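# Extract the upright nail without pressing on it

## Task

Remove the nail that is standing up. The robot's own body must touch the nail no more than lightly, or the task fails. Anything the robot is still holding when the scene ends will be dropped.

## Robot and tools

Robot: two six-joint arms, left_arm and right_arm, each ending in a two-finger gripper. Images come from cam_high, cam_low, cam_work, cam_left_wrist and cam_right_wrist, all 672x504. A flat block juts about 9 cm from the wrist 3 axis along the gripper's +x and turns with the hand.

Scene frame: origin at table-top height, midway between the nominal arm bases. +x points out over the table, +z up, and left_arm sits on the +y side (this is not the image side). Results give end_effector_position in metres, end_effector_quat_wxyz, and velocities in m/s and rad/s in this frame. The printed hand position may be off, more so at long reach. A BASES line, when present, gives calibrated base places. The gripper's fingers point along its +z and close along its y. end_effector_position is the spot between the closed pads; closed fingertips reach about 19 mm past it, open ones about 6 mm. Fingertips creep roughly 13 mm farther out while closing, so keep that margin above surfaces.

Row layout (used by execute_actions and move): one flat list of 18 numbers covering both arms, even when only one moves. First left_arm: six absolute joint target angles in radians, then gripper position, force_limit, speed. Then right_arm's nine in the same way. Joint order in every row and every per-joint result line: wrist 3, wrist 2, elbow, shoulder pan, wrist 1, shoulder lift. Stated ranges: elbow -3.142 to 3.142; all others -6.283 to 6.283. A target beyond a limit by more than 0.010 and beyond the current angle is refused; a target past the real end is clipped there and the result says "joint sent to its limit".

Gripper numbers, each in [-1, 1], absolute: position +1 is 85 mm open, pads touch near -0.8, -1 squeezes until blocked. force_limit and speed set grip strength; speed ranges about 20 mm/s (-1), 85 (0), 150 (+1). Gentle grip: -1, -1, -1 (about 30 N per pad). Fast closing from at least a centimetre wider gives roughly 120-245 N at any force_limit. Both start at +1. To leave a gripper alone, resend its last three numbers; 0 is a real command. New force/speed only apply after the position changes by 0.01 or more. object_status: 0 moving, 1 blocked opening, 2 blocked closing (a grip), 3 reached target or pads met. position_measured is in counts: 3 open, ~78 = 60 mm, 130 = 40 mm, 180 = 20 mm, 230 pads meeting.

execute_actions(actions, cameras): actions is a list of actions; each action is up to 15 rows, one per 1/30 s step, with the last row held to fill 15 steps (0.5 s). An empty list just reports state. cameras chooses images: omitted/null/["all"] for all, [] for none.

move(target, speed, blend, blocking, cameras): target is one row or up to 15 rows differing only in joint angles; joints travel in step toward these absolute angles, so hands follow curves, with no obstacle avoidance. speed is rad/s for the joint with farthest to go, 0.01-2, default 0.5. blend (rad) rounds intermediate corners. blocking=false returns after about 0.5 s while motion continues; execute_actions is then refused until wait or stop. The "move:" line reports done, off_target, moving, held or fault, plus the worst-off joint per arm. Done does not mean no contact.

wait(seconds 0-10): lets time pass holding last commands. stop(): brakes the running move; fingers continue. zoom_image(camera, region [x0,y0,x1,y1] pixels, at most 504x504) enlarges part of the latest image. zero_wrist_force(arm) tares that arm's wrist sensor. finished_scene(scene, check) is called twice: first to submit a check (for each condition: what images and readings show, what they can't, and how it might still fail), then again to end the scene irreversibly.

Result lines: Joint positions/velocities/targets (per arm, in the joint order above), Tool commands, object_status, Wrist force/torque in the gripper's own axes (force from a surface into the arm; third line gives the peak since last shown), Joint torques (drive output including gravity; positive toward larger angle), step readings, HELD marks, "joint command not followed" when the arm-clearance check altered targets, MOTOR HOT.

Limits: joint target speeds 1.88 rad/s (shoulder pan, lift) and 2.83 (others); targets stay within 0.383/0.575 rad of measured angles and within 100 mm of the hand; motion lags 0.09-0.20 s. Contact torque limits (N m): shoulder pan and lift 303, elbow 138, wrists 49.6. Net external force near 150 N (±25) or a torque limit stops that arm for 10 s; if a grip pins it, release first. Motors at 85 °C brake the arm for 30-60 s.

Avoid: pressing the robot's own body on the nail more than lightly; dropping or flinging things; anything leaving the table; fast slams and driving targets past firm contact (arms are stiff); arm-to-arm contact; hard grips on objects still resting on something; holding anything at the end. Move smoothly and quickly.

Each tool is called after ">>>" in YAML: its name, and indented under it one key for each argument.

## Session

>>> execute_actions:
  actions: []

Scene clock: 0.00 s.
left_arm: end_effector_position=(+0.3962, +0.7907, +0.1429) position_measured=3 object_status=3 end_effector_quat_wxyz=(-0.054, +0.451, +0.878, +0.154) end_effector_velocity=(+0.000, +0.000, +0.000) end_effector_angular_velocity=(+0.000, +0.001, +0.000) | right_arm: end_effector_position=(+0.4453, -0.4000, +0.3594) position_measured=3 object_status=3 end_effector_quat_wxyz=(-0.091, +0.981, +0.054, +0.161) end_effector_velocity=(+0.000, +0.000, +0.000) end_effector_angular_velocity=(-0.001, +0.000, +0.000)
Joint names: [wrist 3, wrist 2, elbow, shoulder pan, wrist 1, shoulder lift]
Joint positions: left_arm=[0.893 -1.244 2.472 -0.044 -2.311 -1.759] | right_arm=[-2.28 1.419 -2.409 4.141 -1.173 -0.789]
Joint velocities: left_arm=[0 0 0 0 0 0.001] | right_arm=[-0.001 0 0 -0.001 0 -0.001]
Joint torques (N m): no reading
Motor temperatures (°C): left_arm=[32 32 29 27 35 30] | right_arm=[34 25 29 31 37 30]
Wrist force (N): no reading
Wrist torque (N m): no reading
Wrist force, peak (N): no reading
Joint targets: left_arm=[0.893 -1.244 2.472 -0.044 -2.311 -1.759] | right_arm=[-2.280 1.419 -2.409 4.141 -1.173 -0.789]
Tool commands: left_gripper/position=+1.0 left_gripper/force_limit=+1.0 left_gripper/speed=+1.0 right_gripper/position=+1.0 right_gripper/force_limit=+1.0 right_gripper/speed=+1.0

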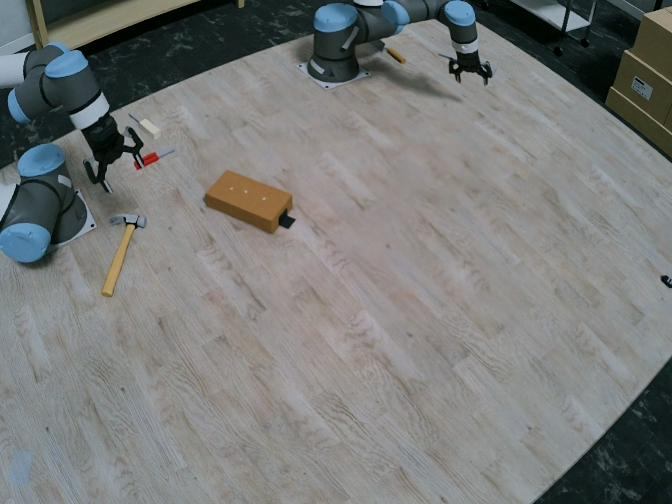

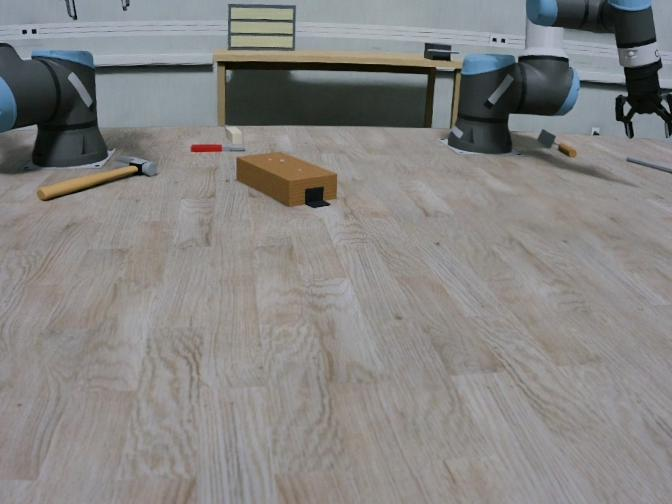

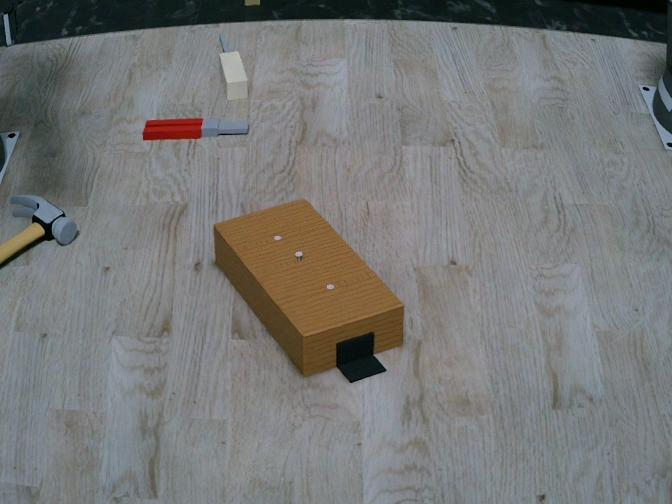

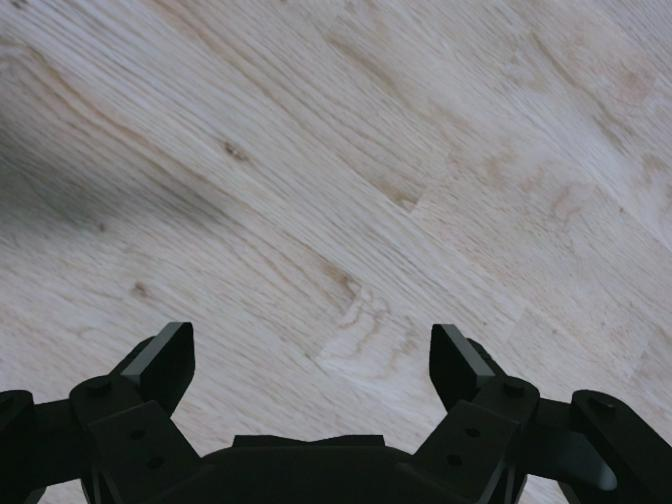

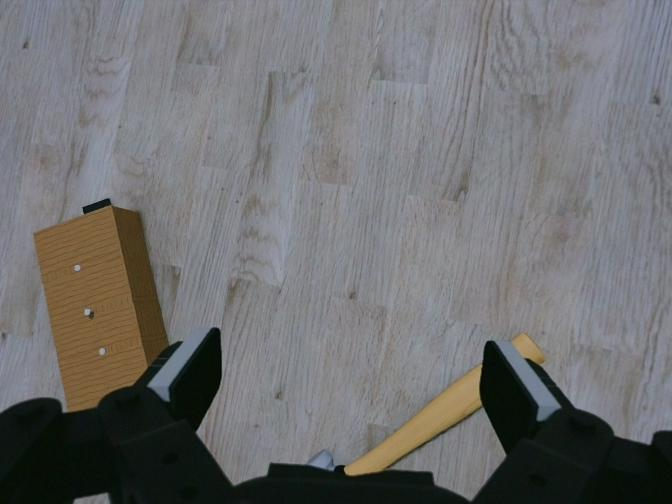

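>>> move:
  target: [0.893,-1.244,2.472,-0.044,-2.311,-1.759,1,1,1,-5.3545,2.0039,-2.3891,3.4742,-1.5233,-1.1041,1,0.5,-1]
  speed: 0.8
  cameras: ["cam_high","cam_right_wrist"]

Scene clock: 7.33 s.
left_arm: end_effector_position=(+0.3966, +0.7906, +0.1432) position_measured=3 object_status=3 end_effector_quat_wxyz=(-0.053, +0.451, +0.877, +0.154) end_effector_velocity=(-0.001, +0.000, -0.001) end_effector_angular_velocity=(-0.001, +0.001, +0.001) | right_arm: end_effector_position=(+0.3751, -0.5280, +0.2493) position_measured=3 object_status=3 end_effector_quat_wxyz=(-0.245, +0.315, +0.913, +0.085) end_effector_velocity=(+0.000, +0.000, +0.000) end_effector_angular_velocity=(+0.001, -0.001, +0.001)
Joint names: [wrist 3, wrist 2, elbow, shoulder pan, wrist 1, shoulder lift]
Joint positions: left_arm=[0.893 -1.244 2.472 -0.044 -2.311 -1.759] | right_arm=[-5.354 2.004 -2.389 3.474 -1.523 -1.104]
Joint velocities: left_arm=[0 -0.001 0.001 0 0 0] | right_arm=[-0.001 0 0 0 0 0.001]
Joint torques (N m): left_arm=[1.57 2.58 -45.24 -12.53 -7.67 -35.92] | right_arm=[-3.21 5.17 47.61 -17.05 -0.27 -3.94]
Motor temperatures (°C): left_arm=[32 32 29 27 35 30] | right_arm=[34 25 29 31 37 30]
Wrist force (N): left_arm=[0.1 -0.1 -0.1] | right_arm=[0.0 0.4 -0.4]
Wrist torque (N m): left_arm=[-0.02 -0.01 0.00] | right_arm=[0.13 0.05 0.12]
Wrist force, peak (N): left_arm=[0.1 -0.1 -0.7] | right_arm=[-1.4 0.8 -1.9]
Joint targets: left_arm=[0.893 -1.244 2.472 -0.044 -2.311 -1.759] | right_arm=[-5.354 2.004 -2.389 3.474 -1.523 -1.104]
move: done
Images, in order (width x height): cam_high 672x504, cam_right_wrist 672x504.

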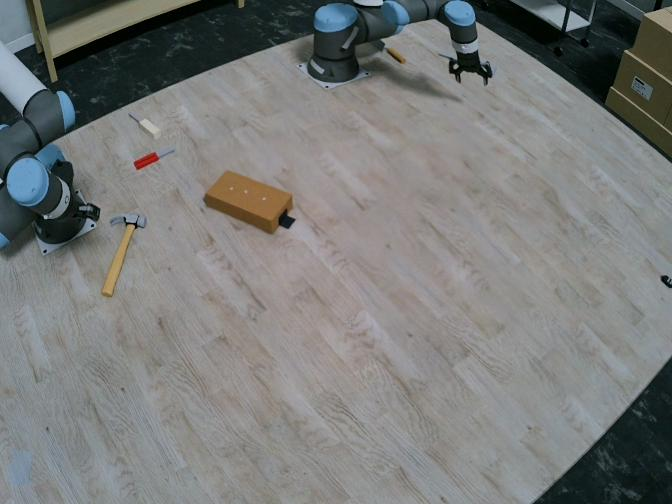

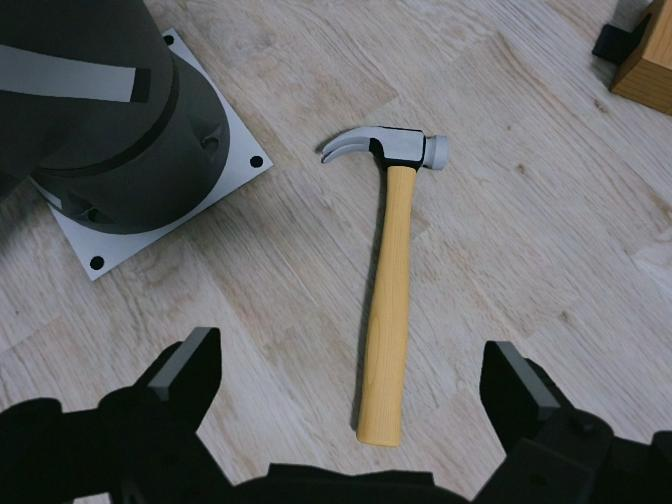

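>>> move:
  target: [0.893,-1.244,2.472,-0.044,-2.311,-1.759,1,1,1,-5.2306,2.0356,-2.5315,3.5129,-1.0871,-1.3441,1,0.5,-1]
  speed: 0.4
  cameras: ["cam_high","cam_right_wrist"]

Scene clock: 10.13 s.
left_arm: end_effector_position=(+0.3966, +0.7906, +0.1432) position_measured=3 object_status=3 end_effector_quat_wxyz=(-0.053, +0.451, +0.877, +0.154) end_effector_velocity=(+0.000, +0.001, +0.001) end_effector_angular_velocity=(+0.000, -0.002, +0.001) | right_arm: end_effector_position=(+0.4093, -0.4938, +0.1193) position_measured=3 object_status=3 end_effector_quat_wxyz=(-0.241, +0.350, +0.900, +0.094) end_effector_velocity=(+0.000, +0.000, -0.001) end_effector_angular_velocity=(+0.000, +0.001, -0.001)
Joint names: [wrist 3, wrist 2, elbow, shoulder pan, wrist 1, shoulder lift]
Joint positions: left_arm=[0.893 -1.244 2.472 -0.044 -2.311 -1.759] | right_arm=[-5.231 2.036 -2.531 3.513 -1.087 -1.344]
Joint velocities: left_arm=[0 0 0 0.001 0 -0.002] | right_arm=[0 0 0 -0.001 0.001 -0.001]
Joint torques (N m): left_arm=[1.91 1.85 -41.98 -8.39 -5.82 -33.88] | right_arm=[3.25 5.19 27.42 19.62 7.77 7.43]
Motor temperatures (°C): left_arm=[32 32 29 27 35 30] | right_arm=[34 25 29 31 37 30]
Wrist force (N): left_arm=[-0.2 0.4 -0.4] | right_arm=[0.3 0.0 -0.3]
Wrist torque (N m): left_arm=[0.07 0.03 -0.01] | right_arm=[-0.02 0.08 0.07]
Wrist force, peak (N): left_arm=[0.4 0.1 -0.5] | right_arm=[0.6 -0.1 -1.7]
Joint targets: left_arm=[0.893 -1.244 2.472 -0.044 -2.311 -1.759] | right_arm=[-5.231 2.036 -2.531 3.513 -1.087 -1.344]
move: done
Images, in order (width x height): cam_high 672x504, cam_right_wrist 672x504.

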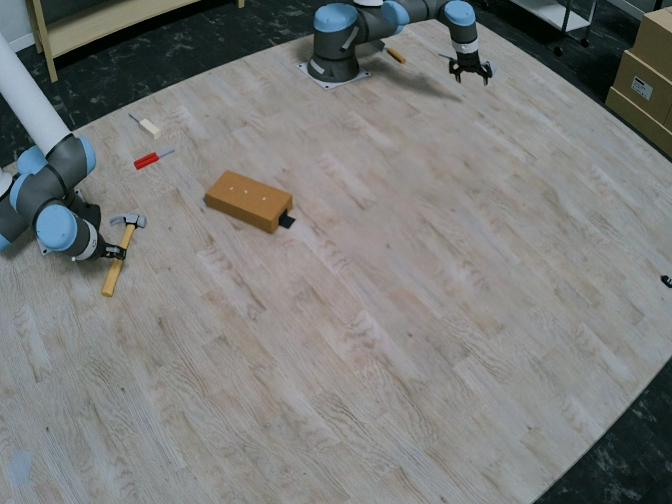

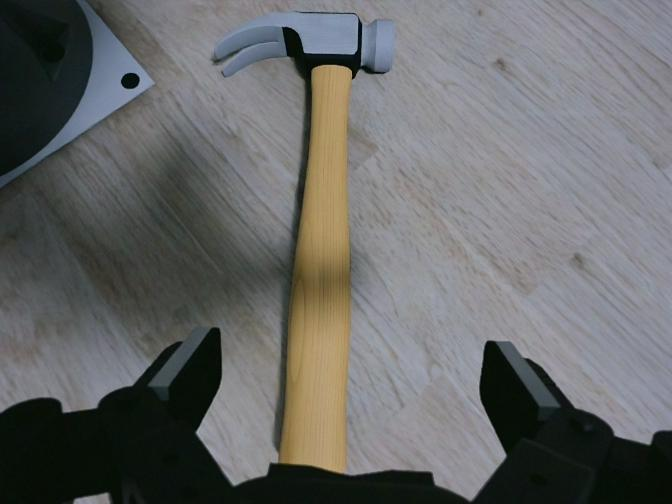

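>>> move:
  target: [0.893,-1.244,2.472,-0.044,-2.311,-1.759,1,1,1,-5.26,2.0287,-2.6,3.4451,-0.9187,-1.457,1,0.5,-1]
  speed: 0.3
  cameras: ["cam_high","cam_right_wrist"]

Scene clock: 11.80 s.
left_arm: end_effector_position=(+0.3966, +0.7906, +0.1432) position_measured=3 object_status=3 end_effector_quat_wxyz=(-0.053, +0.451, +0.877, +0.154) end_effector_velocity=(-0.001, +0.001, +0.001) end_effector_angular_velocity=(+0.000, -0.001, +0.001) | right_arm: end_effector_position=(+0.4032, -0.5217, +0.0593) position_measured=3 object_status=3 end_effector_quat_wxyz=(-0.239, +0.369, +0.893, +0.099) end_effector_velocity=(+0.000, -0.001, +0.000) end_effector_angular_velocity=(+0.000, +0.001, -0.002)
Joint names: [wrist 3, wrist 2, elbow, shoulder pan, wrist 1, shoulder lift]
Joint positions: left_arm=[0.893 -1.244 2.472 -0.044 -2.311 -1.759] | right_arm=[-5.26 2.029 -2.6 3.445 -0.919 -1.457]
Joint velocities: left_arm=[0 0 0.001 0.001 0 -0.002] | right_arm=[0.001 0 -0.001 -0.001 0.001 0]
Joint torques (N m): left_arm=[2.14 1.36 -41.36 -8.53 -4.9 -34.87] | right_arm=[-3.13 -1.45 22.36 -17.23 8.13 10.5]
Motor temperatures (°C): left_arm=[32 32 29 27 35 30] | right_arm=[34 25 29 31 37 30]
Wrist force (N): left_arm=[-0.2 0.1 -0.2] | right_arm=[0.0 0.6 -0.9]
Wrist torque (N m): left_arm=[0.03 0.03 0.00] | right_arm=[0.21 0.11 0.04]
Wrist force, peak (N): left_arm=[0.2 0.0 -0.5] | right_arm=[1.0 0.7 -1.5]
Joint targets: left_arm=[0.893 -1.244 2.472 -0.044 -2.311 -1.759] | right_arm=[-5.260 2.029 -2.600 3.445 -0.919 -1.457]
move: done
Images, in order (width x height): cam_high 672x504, cam_right_wrist 672x504.

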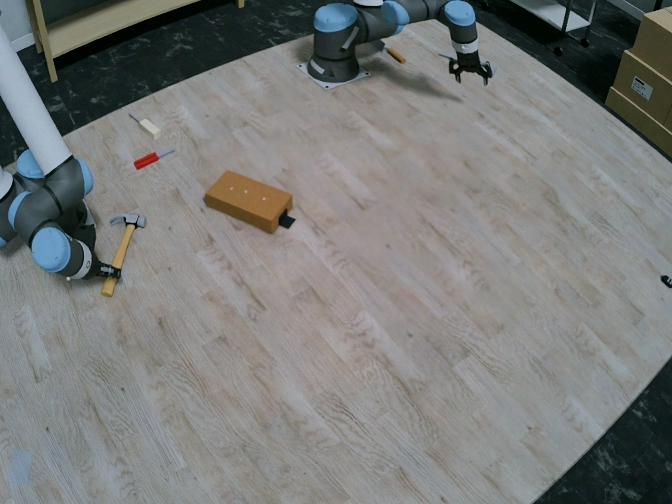

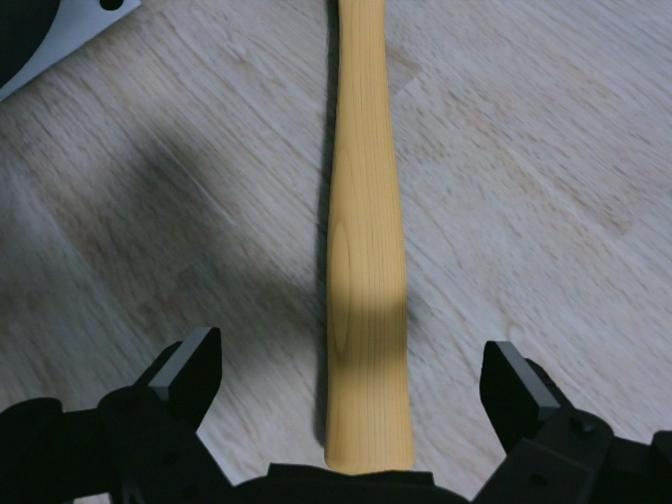

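>>> move:
  target: [0.893,-1.244,2.472,-0.044,-2.311,-1.759,1,1,1,-5.2492,2.0313,-2.6205,3.4551,-0.7904,-1.56,1,0.5,-1]
  speed: 0.15
  cameras: ["cam_right_wrist"]

>>> move:
  target: [0.893,-1.244,2.472,-0.044,-2.311,-1.759,1,1,1,-5.2492,2.0313,-2.6205,3.4551,-0.7904,-1.56,-1,0.5,-1]
  cameras: ["cam_right_wrist","cam_low"]

Scene clock: 13.83 s.
left_arm: end_effector_position=(+0.3966, +0.7906, +0.1432) position_measured=3 object_status=3 end_effector_quat_wxyz=(-0.053, +0.451, +0.877, +0.154) end_effector_velocity=(+0.000, +0.000, -0.001) end_effector_angular_velocity=(+0.000, +0.002, +0.000) | right_arm: end_effector_position=(+0.4081, -0.5160, +0.0243) position_measured=3 object_status=3 end_effector_quat_wxyz=(-0.239, +0.369, +0.893, +0.099) end_effector_velocity=(+0.000, +0.000, -0.001) end_effector_angular_velocity=(+0.000, +0.000, -0.001)
Joint names: [wrist 3, wrist 2, elbow, shoulder pan, wrist 1, shoulder lift]
Joint positions: left_arm=[0.893 -1.244 2.472 -0.044 -2.311 -1.759] | right_arm=[-5.249 2.031 -2.62 3.455 -0.79 -1.56]
Joint velocities: left_arm=[0 0 0.001 0 0 0.001] | right_arm=[0 0 0 -0.001 0.002 -0.002]
Joint torques (N m): left_arm=[1.74 1 -39.4 -8.89 -3.52 -35.82] | right_arm=[3.25 5.22 18.34 20.32 7.92 15.06]
Motor temperatures (°C): left_arm=[32 32 29 27 35 30] | right_arm=[34 25 29 31 37 30]
Wrist force (N): left_arm=[0.2 0.1 -0.2] | right_arm=[0.7 1.0 -0.5]
Wrist torque (N m): left_arm=[0.01 -0.03 0.00] | right_arm=[0.23 -0.04 0.05]
Wrist force, peak (N): left_arm=[0.5 0.0 -0.5] | right_arm=[0.6 0.8 -1.5]
Joint targets: left_arm=[0.893 -1.244 2.472 -0.044 -2.311 -1.759] | right_arm=[-5.249 2.031 -2.621 3.455 -0.790 -1.560]
move: done
Images, in order (width x height): cam_right_wrist 672x504.

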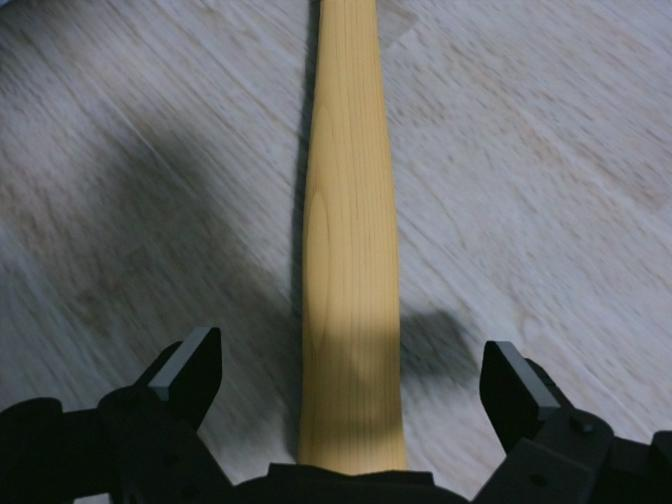

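Scene clock: 17.13 s.
left_arm: end_effector_position=(+0.3966, +0.7906, +0.1432) position_measured=3 object_status=3 end_effector_quat_wxyz=(-0.053, +0.451, +0.877, +0.154) end_effector_velocity=(+0.000, +0.000, +0.000) end_effector_angular_velocity=(+0.001, +0.000, -0.001) | right_arm: end_effector_position=(+0.4081, -0.5160, +0.0243) position_measured=151 object_status=0 end_effector_quat_wxyz=(-0.239, +0.369, +0.893, +0.099) end_effector_velocity=(+0.000, +0.000, +0.000) end_effector_angular_velocity=(+0.000, +0.000, +0.001)
Joint names: [wrist 3, wrist 2, elbow, shoulder pan, wrist 1, shoulder lift]
Joint positions: left_arm=[0.893 -1.244 2.472 -0.044 -2.311 -1.759] | right_arm=[-5.249 2.031 -2.62 3.455 -0.79 -1.56]
Joint velocities: left_arm=[0.001 0.001 0 0 0 0] | right_arm=[0 0 0 0 -0.001 0.001]
Joint torques (N m): left_arm=[1.22 0.71 -36.07 -4.23 -1.4 -33.81] | right_arm=[2.77 4.13 16.69 18.94 3.92 16.69]
Motor temperatures (°C): left_arm=[32 32 29 27 35 30] | right_arm=[34 25 29 31 37 30]
Wrist force (N): left_arm=[0.2 0.0 -0.4] | right_arm=[6.6 -2.9 -30.4]
Wrist torque (N m): left_arm=[0.01 -0.03 0.00] | right_arm=[0.79 0.19 -0.65]
Wrist force, peak (N): left_arm=[0.5 -0.1 -0.7] | right_arm=[7.2 -2.9 -31.2]
Joint targets: left_arm=[0.893 -1.244 2.472 -0.044 -2.311 -1.759] | right_arm=[-5.249 2.031 -2.621 3.455 -0.790 -1.560]
move: done
Images, in order (width x height): cam_low 672x504, cam_right_wrist 672x504.

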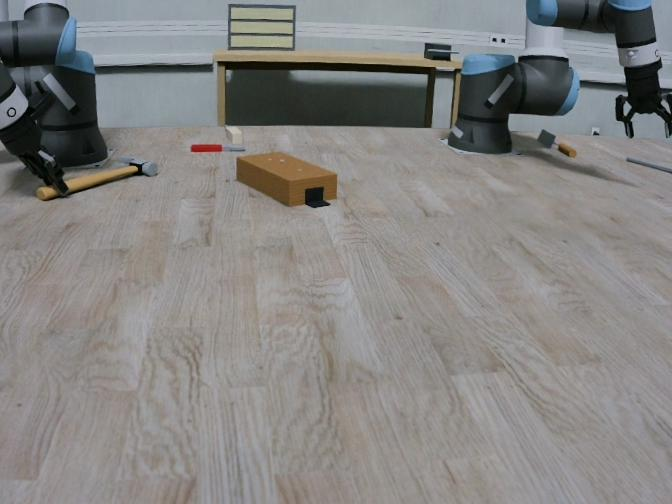

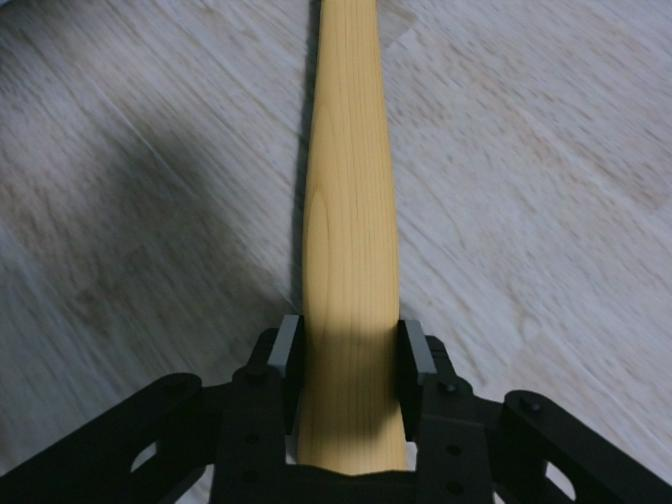

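>>> move:
  target: [0.893,-1.244,2.472,-0.044,-2.311,-1.759,1,1,1,-5.2492,2.0313,-2.2678,3.4551,-1.5931,-1.11,-1,0.5,-1]
  speed: 0.35

Scene clock: 20.13 s.
left_arm: end_effector_position=(+0.3966, +0.7906, +0.1432) position_measured=3 object_status=3 end_effector_quat_wxyz=(-0.053, +0.451, +0.877, +0.154) end_effector_velocity=(+0.000, +0.000, -0.001) end_effector_angular_velocity=(-0.001, +0.002, +0.000) | right_arm: end_effector_position=(+0.4081, -0.5160, +0.3191) position_measured=151 object_status=2 end_effector_quat_wxyz=(-0.239, +0.369, +0.893, +0.099) end_effector_velocity=(+0.000, +0.000, +0.001) end_effector_angular_velocity=(+0.000, -0.001, +0.000)
Joint names: [wrist 3, wrist 2, elbow, shoulder pan, wrist 1, shoulder lift]
Joint positions: left_arm=[0.893 -1.244 2.472 -0.044 -2.311 -1.759] | right_arm=[-5.249 2.031 -2.268 3.455 -1.593 -1.11]
Joint velocities: left_arm=[0 -0.001 0 0 0 0.002] | right_arm=[0 0 0.001 0 -0.001 0.002]
Joint torques (N m): left_arm=[1.71 0.19 -33.91 -3.05 -2.15 -32.71] | right_arm=[2.92 2.5 52.89 16.96 0.38 24.86]
Motor temperatures (°C): left_arm=[32 32 29 27 35 30] | right_arm=[34 25 29 31 37 30]
Wrist force (N): left_arm=[0.3 0.0 -0.3] | right_arm=[-1.8 0.4 3.8]
Wrist torque (N m): left_arm=[0.00 -0.05 -0.01] | right_arm=[0.02 0.30 0.07]
Wrist force, peak (N): left_arm=[0.3 0.0 -0.6] | right_arm=[6.9 -2.6 -31.2]
Joint targets: left_arm=[0.893 -1.244 2.472 -0.044 -2.311 -1.759] | right_arm=[-5.249 2.031 -2.268 3.455 -1.593 -1.110]
move: done

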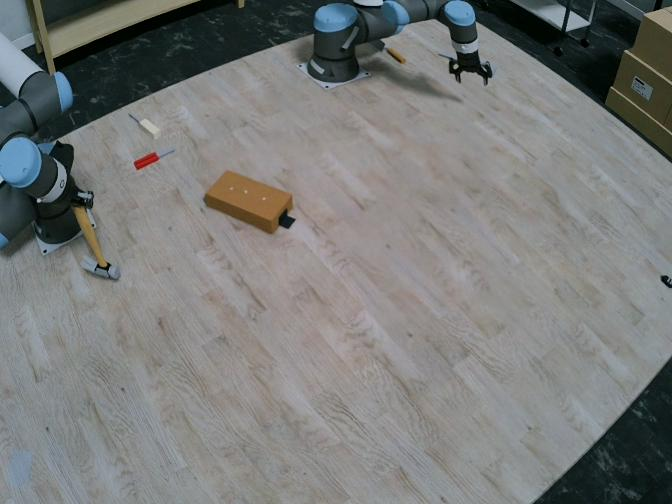

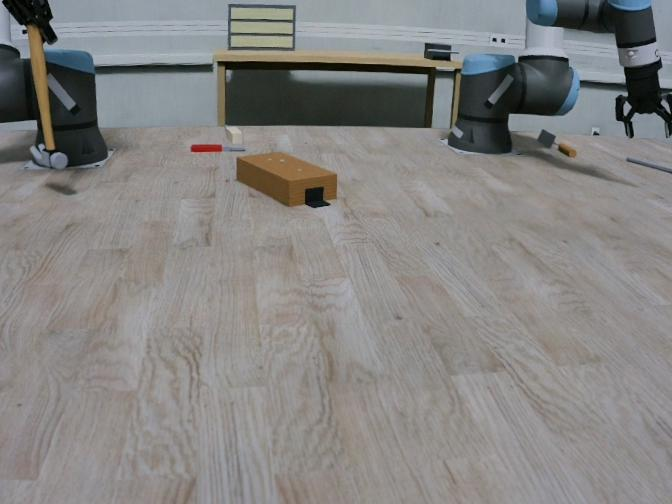

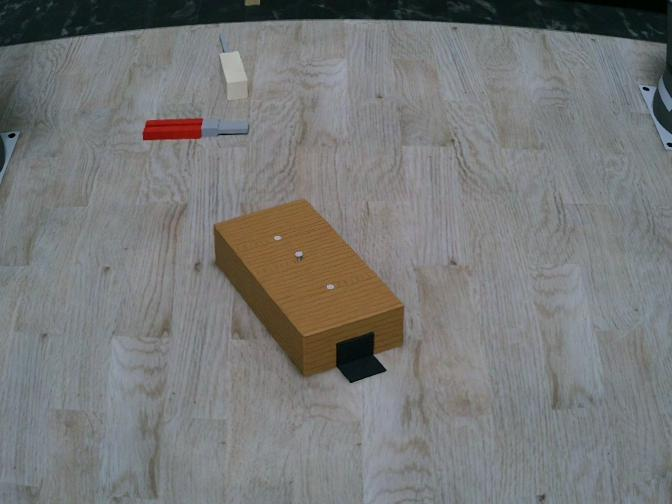

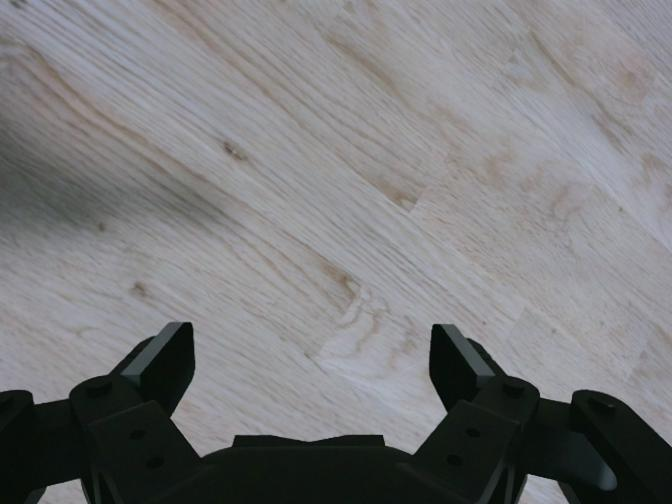

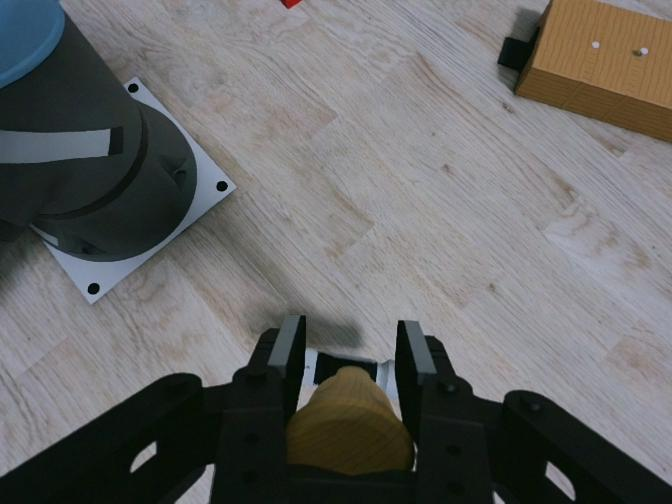

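>>> move:
  target:
    - [0.893,-1.244,2.472,-0.044,-2.311,-1.759,1,1,1,-5.2492,2.0313,-2.1051,3.4551,-1.7837,-1.0821,-1,0.5,-1]
    - [0.893,-1.244,2.472,-0.044,-2.311,-1.759,1,1,1,-3.3208,1.3754,-1.6829,4.3772,-2.2232,-1.6264,-1,0.5,-1]
  speed: 0.5
  blend: 0.1
  cameras: ["cam_high","cam_low","cam_work","cam_right_wrist"]

Scene clock: 26.87 s.
left_arm: end_effector_position=(+0.3966, +0.7906, +0.1432) position_measured=3 object_status=3 end_effector_quat_wxyz=(-0.053, +0.451, +0.877, +0.154) end_effector_velocity=(-0.001, +0.000, -0.002) end_effector_angular_velocity=(+0.000, +0.004, +0.000) | right_arm: end_effector_position=(+0.4490, -0.1997, +0.4194) position_measured=231 object_status=3 end_effector_quat_wxyz=(+0.277, +0.669, +0.622, -0.298) end_effector_velocity=(+0.000, +0.001, -0.001) end_effector_angular_velocity=(-0.002, -0.001, +0.001)
Joint names: [wrist 3, wrist 2, elbow, shoulder pan, wrist 1, shoulder lift]
Joint positions: left_arm=[0.893 -1.244 2.472 -0.044 -2.311 -1.759] | right_arm=[-3.321 1.375 -1.683 4.377 -2.223 -1.626]
Joint velocities: left_arm=[0 0 0 0.001 0 0.003] | right_arm=[0.002 0 0 0.002 -0.001 -0.002]
Joint torques (N m): left_arm=[1.18 0.42 -33.17 0.34 -2.06 -32.12] | right_arm=[2.84 -3.04 48 20.54 -2.64 41.38]
Motor temperatures (°C): left_arm=[32 32 29 27 35 30] | right_arm=[34 25 29 31 37 30]
Wrist force (N): left_arm=[0.3 0.1 -0.5] | right_arm=[-4.0 0.9 -0.1]
Wrist torque (N m): left_arm=[0.02 -0.04 0.00] | right_arm=[0.16 0.03 0.12]
Wrist force, peak (N): left_arm=[0.6 -0.3 -0.4] | right_arm=[-3.7 0.3 7.1]
Joint targets: left_arm=[0.893 -1.244 2.472 -0.044 -2.311 -1.759] | right_arm=[-3.321 1.375 -1.683 4.377 -2.223 -1.626]
move: done; blend cut to 0.0953 rad at target 1
Images, in order (width x height): cam_high 672x504, cam_low 672x504, cam_work 672x504, cam_right_wrist 672x504.

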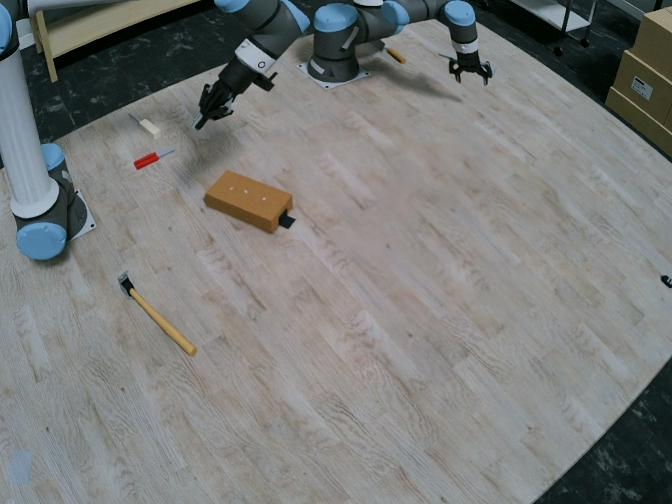

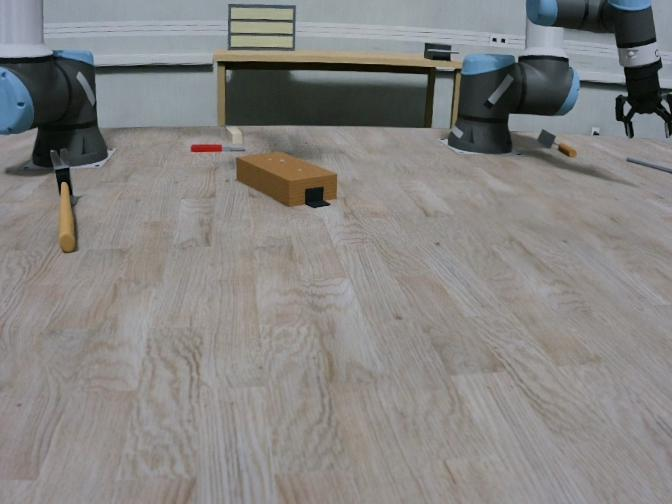

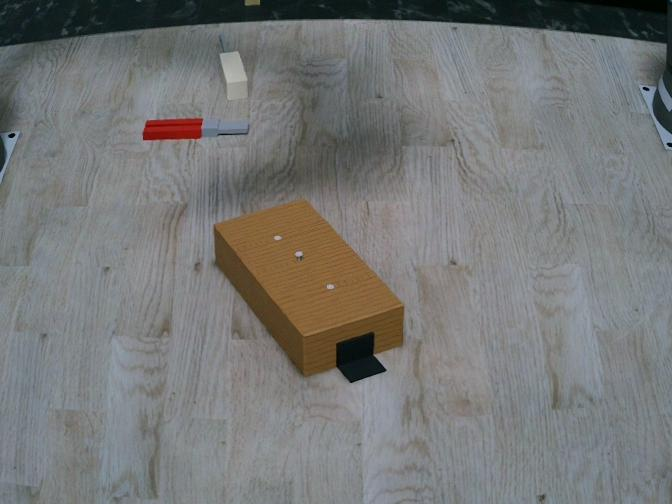

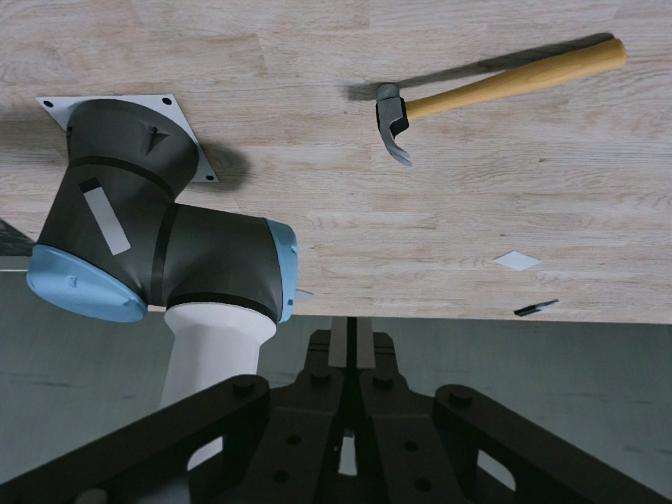

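>>> move:
  target: [0.893,-1.244,2.472,-0.044,-2.311,-1.759,1,1,1,-6.1241,1.5708,-2.082,3.7191,-1.206,-1.4244,1,0.5,1]
  speed: 0.8
  cameras: ["cam_high","cam_low","cam_right_wrist"]

>>> zoom_image:
  camera: "cam_low"
  region: [0, 120, 150, 270]

Scene clock: 31.77 s.
left_arm: end_effector_position=(+0.3966, +0.7906, +0.1432) position_measured=3 object_status=3 end_effector_quat_wxyz=(-0.053, +0.451, +0.877, +0.154) end_effector_velocity=(+0.000, +0.000, +0.000) end_effector_angular_velocity=(+0.000, +0.000, -0.001) | right_arm: end_effector_position=(+0.6436, -0.4116, +0.2990) position_measured=3 object_status=3 end_effector_quat_wxyz=(+0.000, -0.207, +0.978, +0.000) end_effector_velocity=(+0.000, -0.001, +0.001) end_effector_angular_velocity=(+0.001, -0.002, +0.000)
Joint names: [wrist 3, wrist 2, elbow, shoulder pan, wrist 1, shoulder lift]
Joint positions: left_arm=[0.893 -1.244 2.472 -0.044 -2.311 -1.759] | right_arm=[-6.124 1.571 -2.082 3.719 -1.206 -1.424]
Joint velocities: left_arm=[0 0 0 -0.001 0 -0.001] | right_arm=[-0.001 0 0 -0.001 0.002 0.001]
Joint torques (N m): left_arm=[0.96 0.22 -32.93 4.69 -2.3 -33.94] | right_arm=[-2.85 3.99 36.37 -17.34 8.78 50.73]
Motor temperatures (°C): left_arm=[32 32 29 27 35 30] | right_arm=[34 25 29 31 37 30]
Wrist force (N): left_arm=[0.2 0.2 -0.2] | right_arm=[-1.0 0.1 -1.0]
Wrist torque (N m): left_arm=[0.03 -0.04 0.00] | right_arm=[0.08 0.03 0.17]
Wrist force, peak (N): left_arm=[0.4 0.0 -0.6] | right_arm=[-4.4 0.9 -0.5]
Joint targets: left_arm=[0.893 -1.244 2.472 -0.044 -2.311 -1.759] | right_arm=[-6.124 1.571 -2.082 3.719 -1.206 -1.424]
move: done
Images, in order (width x height): cam_high 672x504, cam_low 672x504, cam_right_wrist 672x504.

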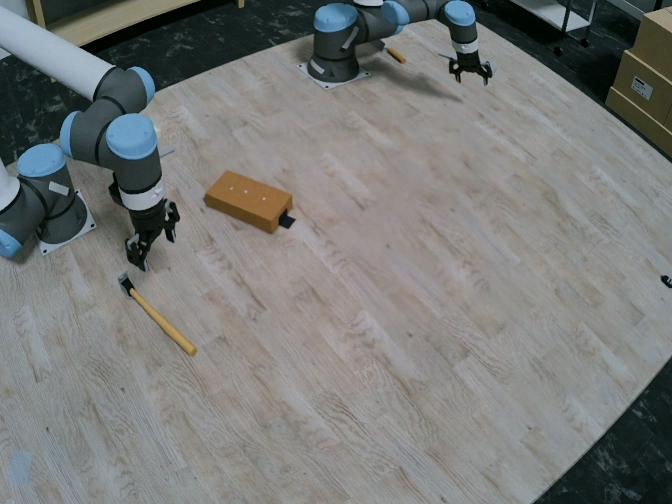

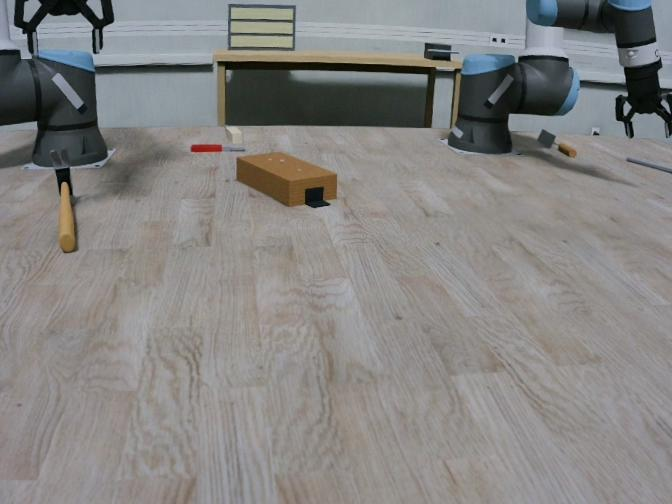

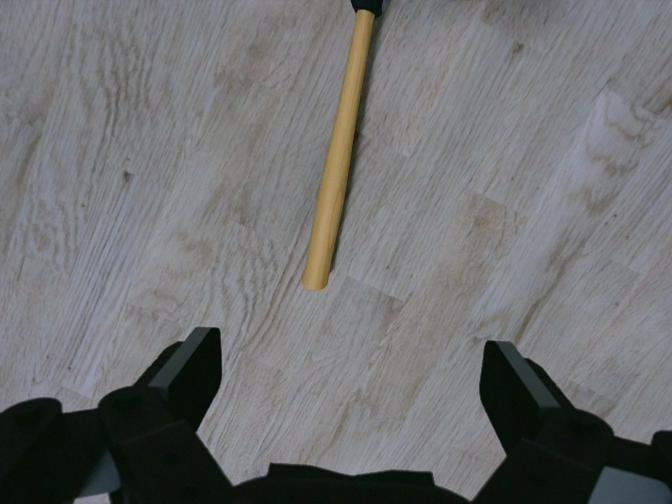

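Scaled by 3.360 from the camera's 672x504 image, which has a finer 960x720 frame.

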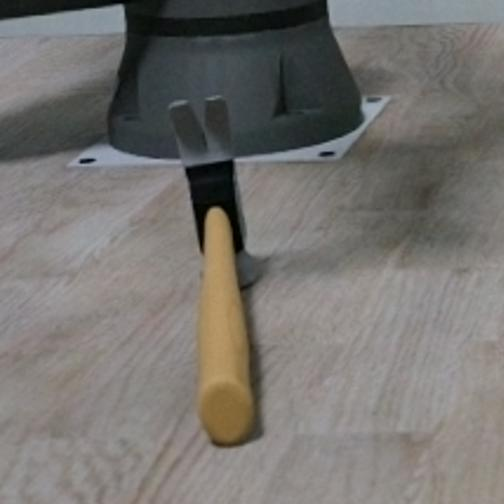

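>>> move:
  target:
    - [0.893,-1.244,2.472,-0.044,-2.311,-1.759,1,1,1,-5.878,1.5708,-2.307,3.9653,-1.2567,-1.1487,-0.8,0.5,1]
    - [0.893,-1.244,2.472,-0.044,-2.311,-1.759,1,1,1,-5.878,1.5708,-2.53,3.9653,-0.8127,-1.3697,-0.8,0.5,1]
  speed: 0.5
  cameras: ["cam_high","cam_low","cam_right_wrist"]

Scene clock: 35.20 s.
left_arm: end_effector_position=(+0.3966, +0.7906, +0.1432) position_measured=3 object_status=3 end_effector_quat_wxyz=(-0.053, +0.451, +0.877, +0.154) end_effector_velocity=(+0.000, +0.000, +0.000) end_effector_angular_velocity=(+0.000, +0.000, +0.001) | right_arm: end_effector_position=(+0.4838, -0.3892, +0.1042) position_measured=229 object_status=3 end_effector_quat_wxyz=(+0.000, -0.207, +0.978, +0.000) end_effector_velocity=(+0.000, +0.000, +0.000) end_effector_angular_velocity=(+0.001, -0.001, +0.001)
Joint names: [wrist 3, wrist 2, elbow, shoulder pan, wrist 1, shoulder lift]
Joint positions: left_arm=[0.893 -1.244 2.472 -0.044 -2.311 -1.759] | right_arm=[-5.878 1.571 -2.53 3.965 -0.813 -1.37]
Joint velocities: left_arm=[0 0 0 0 0 -0.001] | right_arm=[0 0 -0.001 0.001 0.002 0]
Joint torques (N m): left_arm=[1.25 0.41 -33.89 6.78 -2.45 -31.12] | right_arm=[3.1 2.76 27.76 18.63 8.62 9.06]
Motor temperatures (°C): left_arm=[32 32 29 27 35 30] | right_arm=[34 25 29 31 37 30]
Wrist force (N): left_arm=[0.0 -0.1 -0.1] | right_arm=[-0.8 0.7 -1.3]
Wrist torque (N m): left_arm=[-0.01 0.01 0.00] | right_arm=[0.06 -0.01 0.13]
Wrist force, peak (N): left_arm=[0.2 0.1 -0.6] | right_arm=[-3.8 -1.8 -1.0]
Joint targets: left_arm=[0.893 -1.244 2.472 -0.044 -2.311 -1.759] | right_arm=[-5.878 1.571 -2.530 3.965 -0.813 -1.370]
move: done
Images, in order (width x height): cam_high 672x504, cam_low 672x504, cam_right_wrist 672x504.

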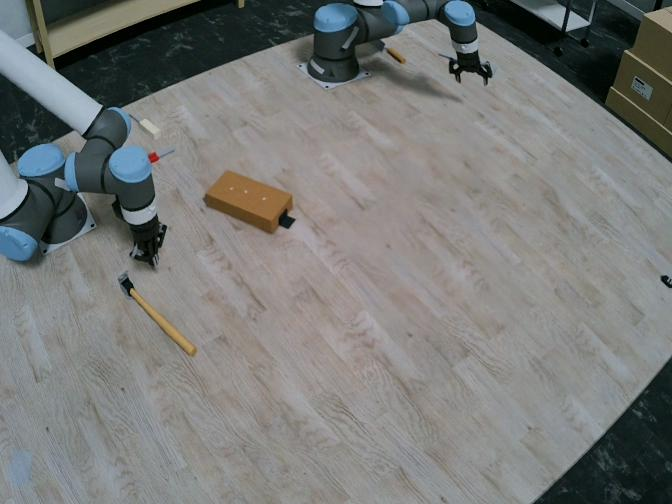

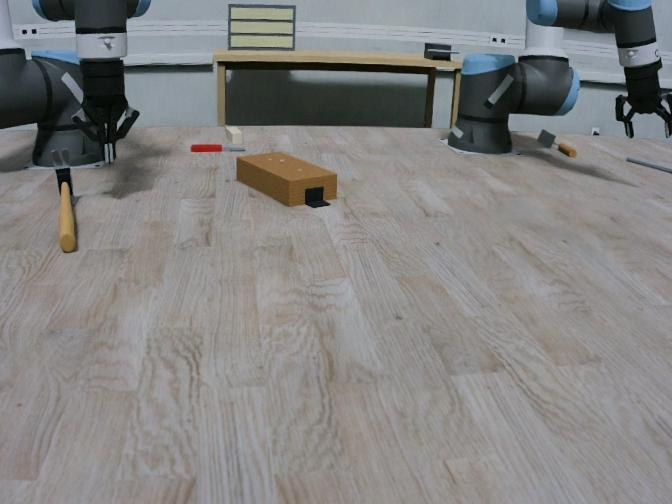

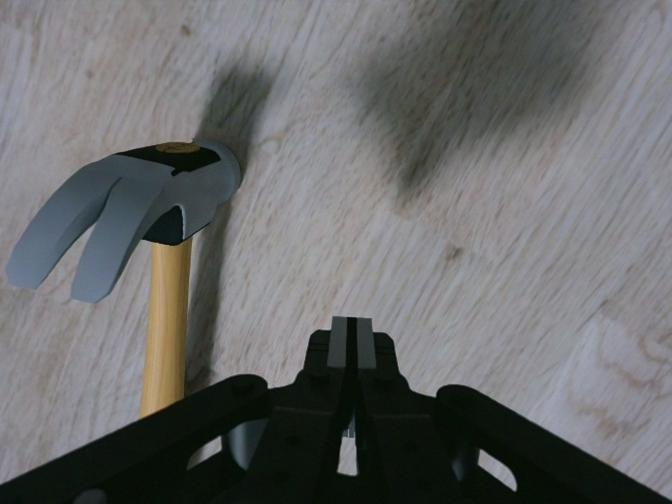

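>>> move:
  target:
    - [0.893,-1.244,2.472,-0.044,-2.311,-1.759,1,1,1,-5.848,1.5708,-2.5716,3.9953,-0.8338,-1.307,-0.8,0.5,1]
    - [0.893,-1.244,2.472,-0.044,-2.311,-1.759,1,1,1,-6.142,1.5708,-2.6262,3.7009,-0.8757,-1.2105,-0.8,0.5,1]
  speed: 0.12
  cameras: ["cam_high","cam_low","cam_right_wrist"]

Scene clock: 39.23 s.
left_arm: end_effector_position=(+0.3966, +0.7906, +0.1432) position_measured=3 object_status=3 end_effector_quat_wxyz=(-0.053, +0.451, +0.877, +0.154) end_effector_velocity=(+0.000, +0.000, +0.001) end_effector_angular_velocity=(+0.000, -0.002, +0.000) | right_arm: end_effector_position=(+0.4584, -0.5392, +0.1041) position_measured=229 object_status=3 end_effector_quat_wxyz=(+0.000, -0.207, +0.978, +0.000) end_effector_velocity=(+0.000, +0.000, +0.000) end_effector_angular_velocity=(+0.000, +0.000, +0.001)
Joint names: [wrist 3, wrist 2, elbow, shoulder pan, wrist 1, shoulder lift]
Joint positions: left_arm=[0.893 -1.244 2.472 -0.044 -2.311 -1.759] | right_arm=[-6.142 1.571 -2.626 3.701 -0.876 -1.211]
Joint velocities: left_arm=[0 0 0 0 0 -0.002] | right_arm=[-0.001 0 0 0 0 0]
Joint torques (N m): left_arm=[0.86 0.77 -33.71 3.93 -2.55 -35.14] | right_arm=[-3.04 1.46 30.13 -18.62 0.87 24.78]
Motor temperatures (°C): left_arm=[32 32 29 27 35 30] | right_arm=[34 25 29 31 37 30]
Wrist force (N): left_arm=[0.3 -0.1 -0.3] | right_arm=[-1.4 0.7 -1.0]
Wrist torque (N m): left_arm=[-0.01 -0.05 0.00] | right_arm=[0.20 0.01 0.18]
Wrist force, peak (N): left_arm=[0.0 -0.2 -0.5] | right_arm=[-1.1 2.1 -1.9]
Joint targets: left_arm=[0.893 -1.244 2.472 -0.044 -2.311 -1.759] | right_arm=[-6.142 1.571 -2.626 3.701 -0.876 -1.210]
move: done
Images, in order (width x height): cam_high 672x504, cam_low 672x504, cam_right_wrist 672x504.

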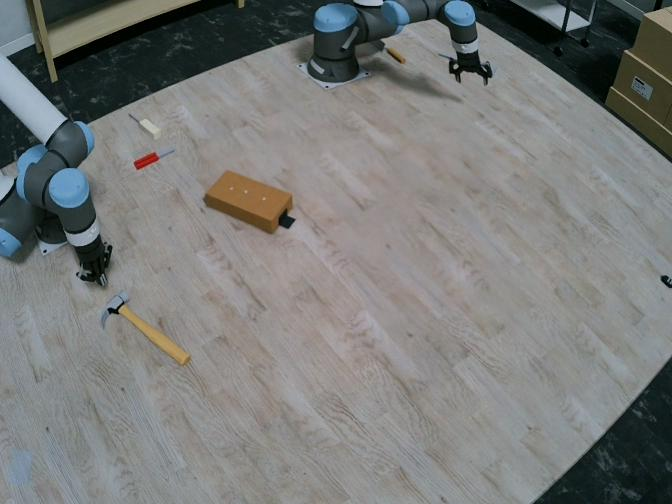

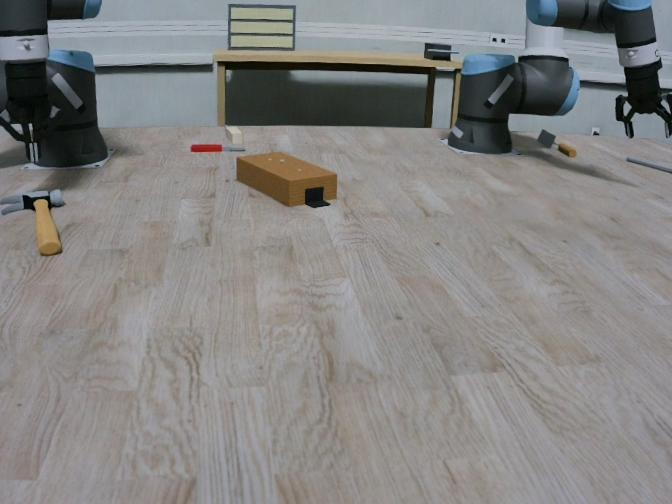

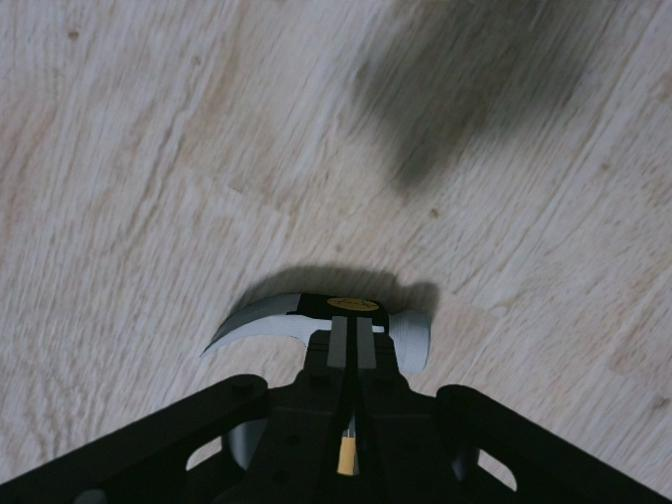

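>>> move:
  target:
    - [0.893,-1.244,2.472,-0.044,-2.311,-1.759,1,1,1,-6.142,1.5708,-2.4251,3.7009,-1.2723,-1.015,1,0.5,-1]
    - [0.893,-1.244,2.472,-0.044,-2.311,-1.759,1,1,1,-6.1179,1.5708,-2.1893,3.6123,-0.9979,-1.5252,1,0.5,-1]
  speed: 0.5
  blend: 0.1
  cameras: ["cam_right_wrist"]

Scene clock: 44.20 s.
left_arm: end_effector_position=(+0.3966, +0.7906, +0.1432) position_measured=3 object_status=3 end_effector_quat_wxyz=(-0.053, +0.451, +0.877, +0.154) end_effector_velocity=(+0.000, +0.000, +0.000) end_effector_angular_velocity=(+0.000, +0.001, +0.000) | right_arm: end_effector_position=(+0.6645, -0.4696, +0.1990) position_measured=3 object_status=0 end_effector_quat_wxyz=(+0.000, -0.151, +0.989, +0.000) end_effector_velocity=(+0.000, +0.001, +0.000) end_effector_angular_velocity=(+0.000, +0.000, +0.000)
Joint names: [wrist 3, wrist 2, elbow, shoulder pan, wrist 1, shoulder lift]
Joint positions: left_arm=[0.893 -1.244 2.472 -0.044 -2.311 -1.759] | right_arm=[-6.118 1.571 -2.189 3.612 -0.998 -1.525]
Joint velocities: left_arm=[0 0 0 0 0 0.002] | right_arm=[0.001 0 0 0.001 0 0]
Joint torques (N m): left_arm=[0.38 0.54 -34.25 6.86 -2.66 -30.58] | right_arm=[2.86 -0.09 38.76 -15.21 6.29 29.31]
Motor temperatures (°C): left_arm=[32 32 29 27 35 30] | right_arm=[34 25 29 31 37 30]
Wrist force (N): left_arm=[0.3 0.1 -0.2] | right_arm=[-2.1 0.7 -1.3]
Wrist torque (N m): left_arm=[0.01 -0.04 -0.01] | right_arm=[0.16 0.16 0.11]
Wrist force, peak (N): left_arm=[0.1 -0.2 -0.7] | right_arm=[-4.1 1.0 -0.1]
Joint targets: left_arm=[0.893 -1.244 2.472 -0.044 -2.311 -1.759] | right_arm=[-6.118 1.571 -2.189 3.612 -0.998 -1.525]
move: done
Images, in order (width x height): cam_right_wrist 672x504.

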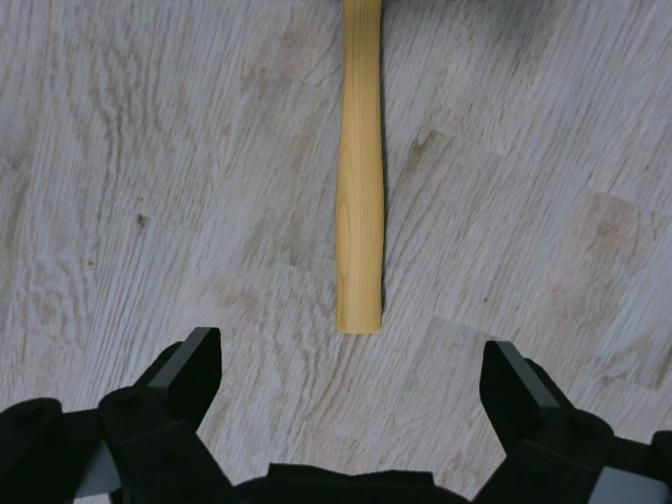

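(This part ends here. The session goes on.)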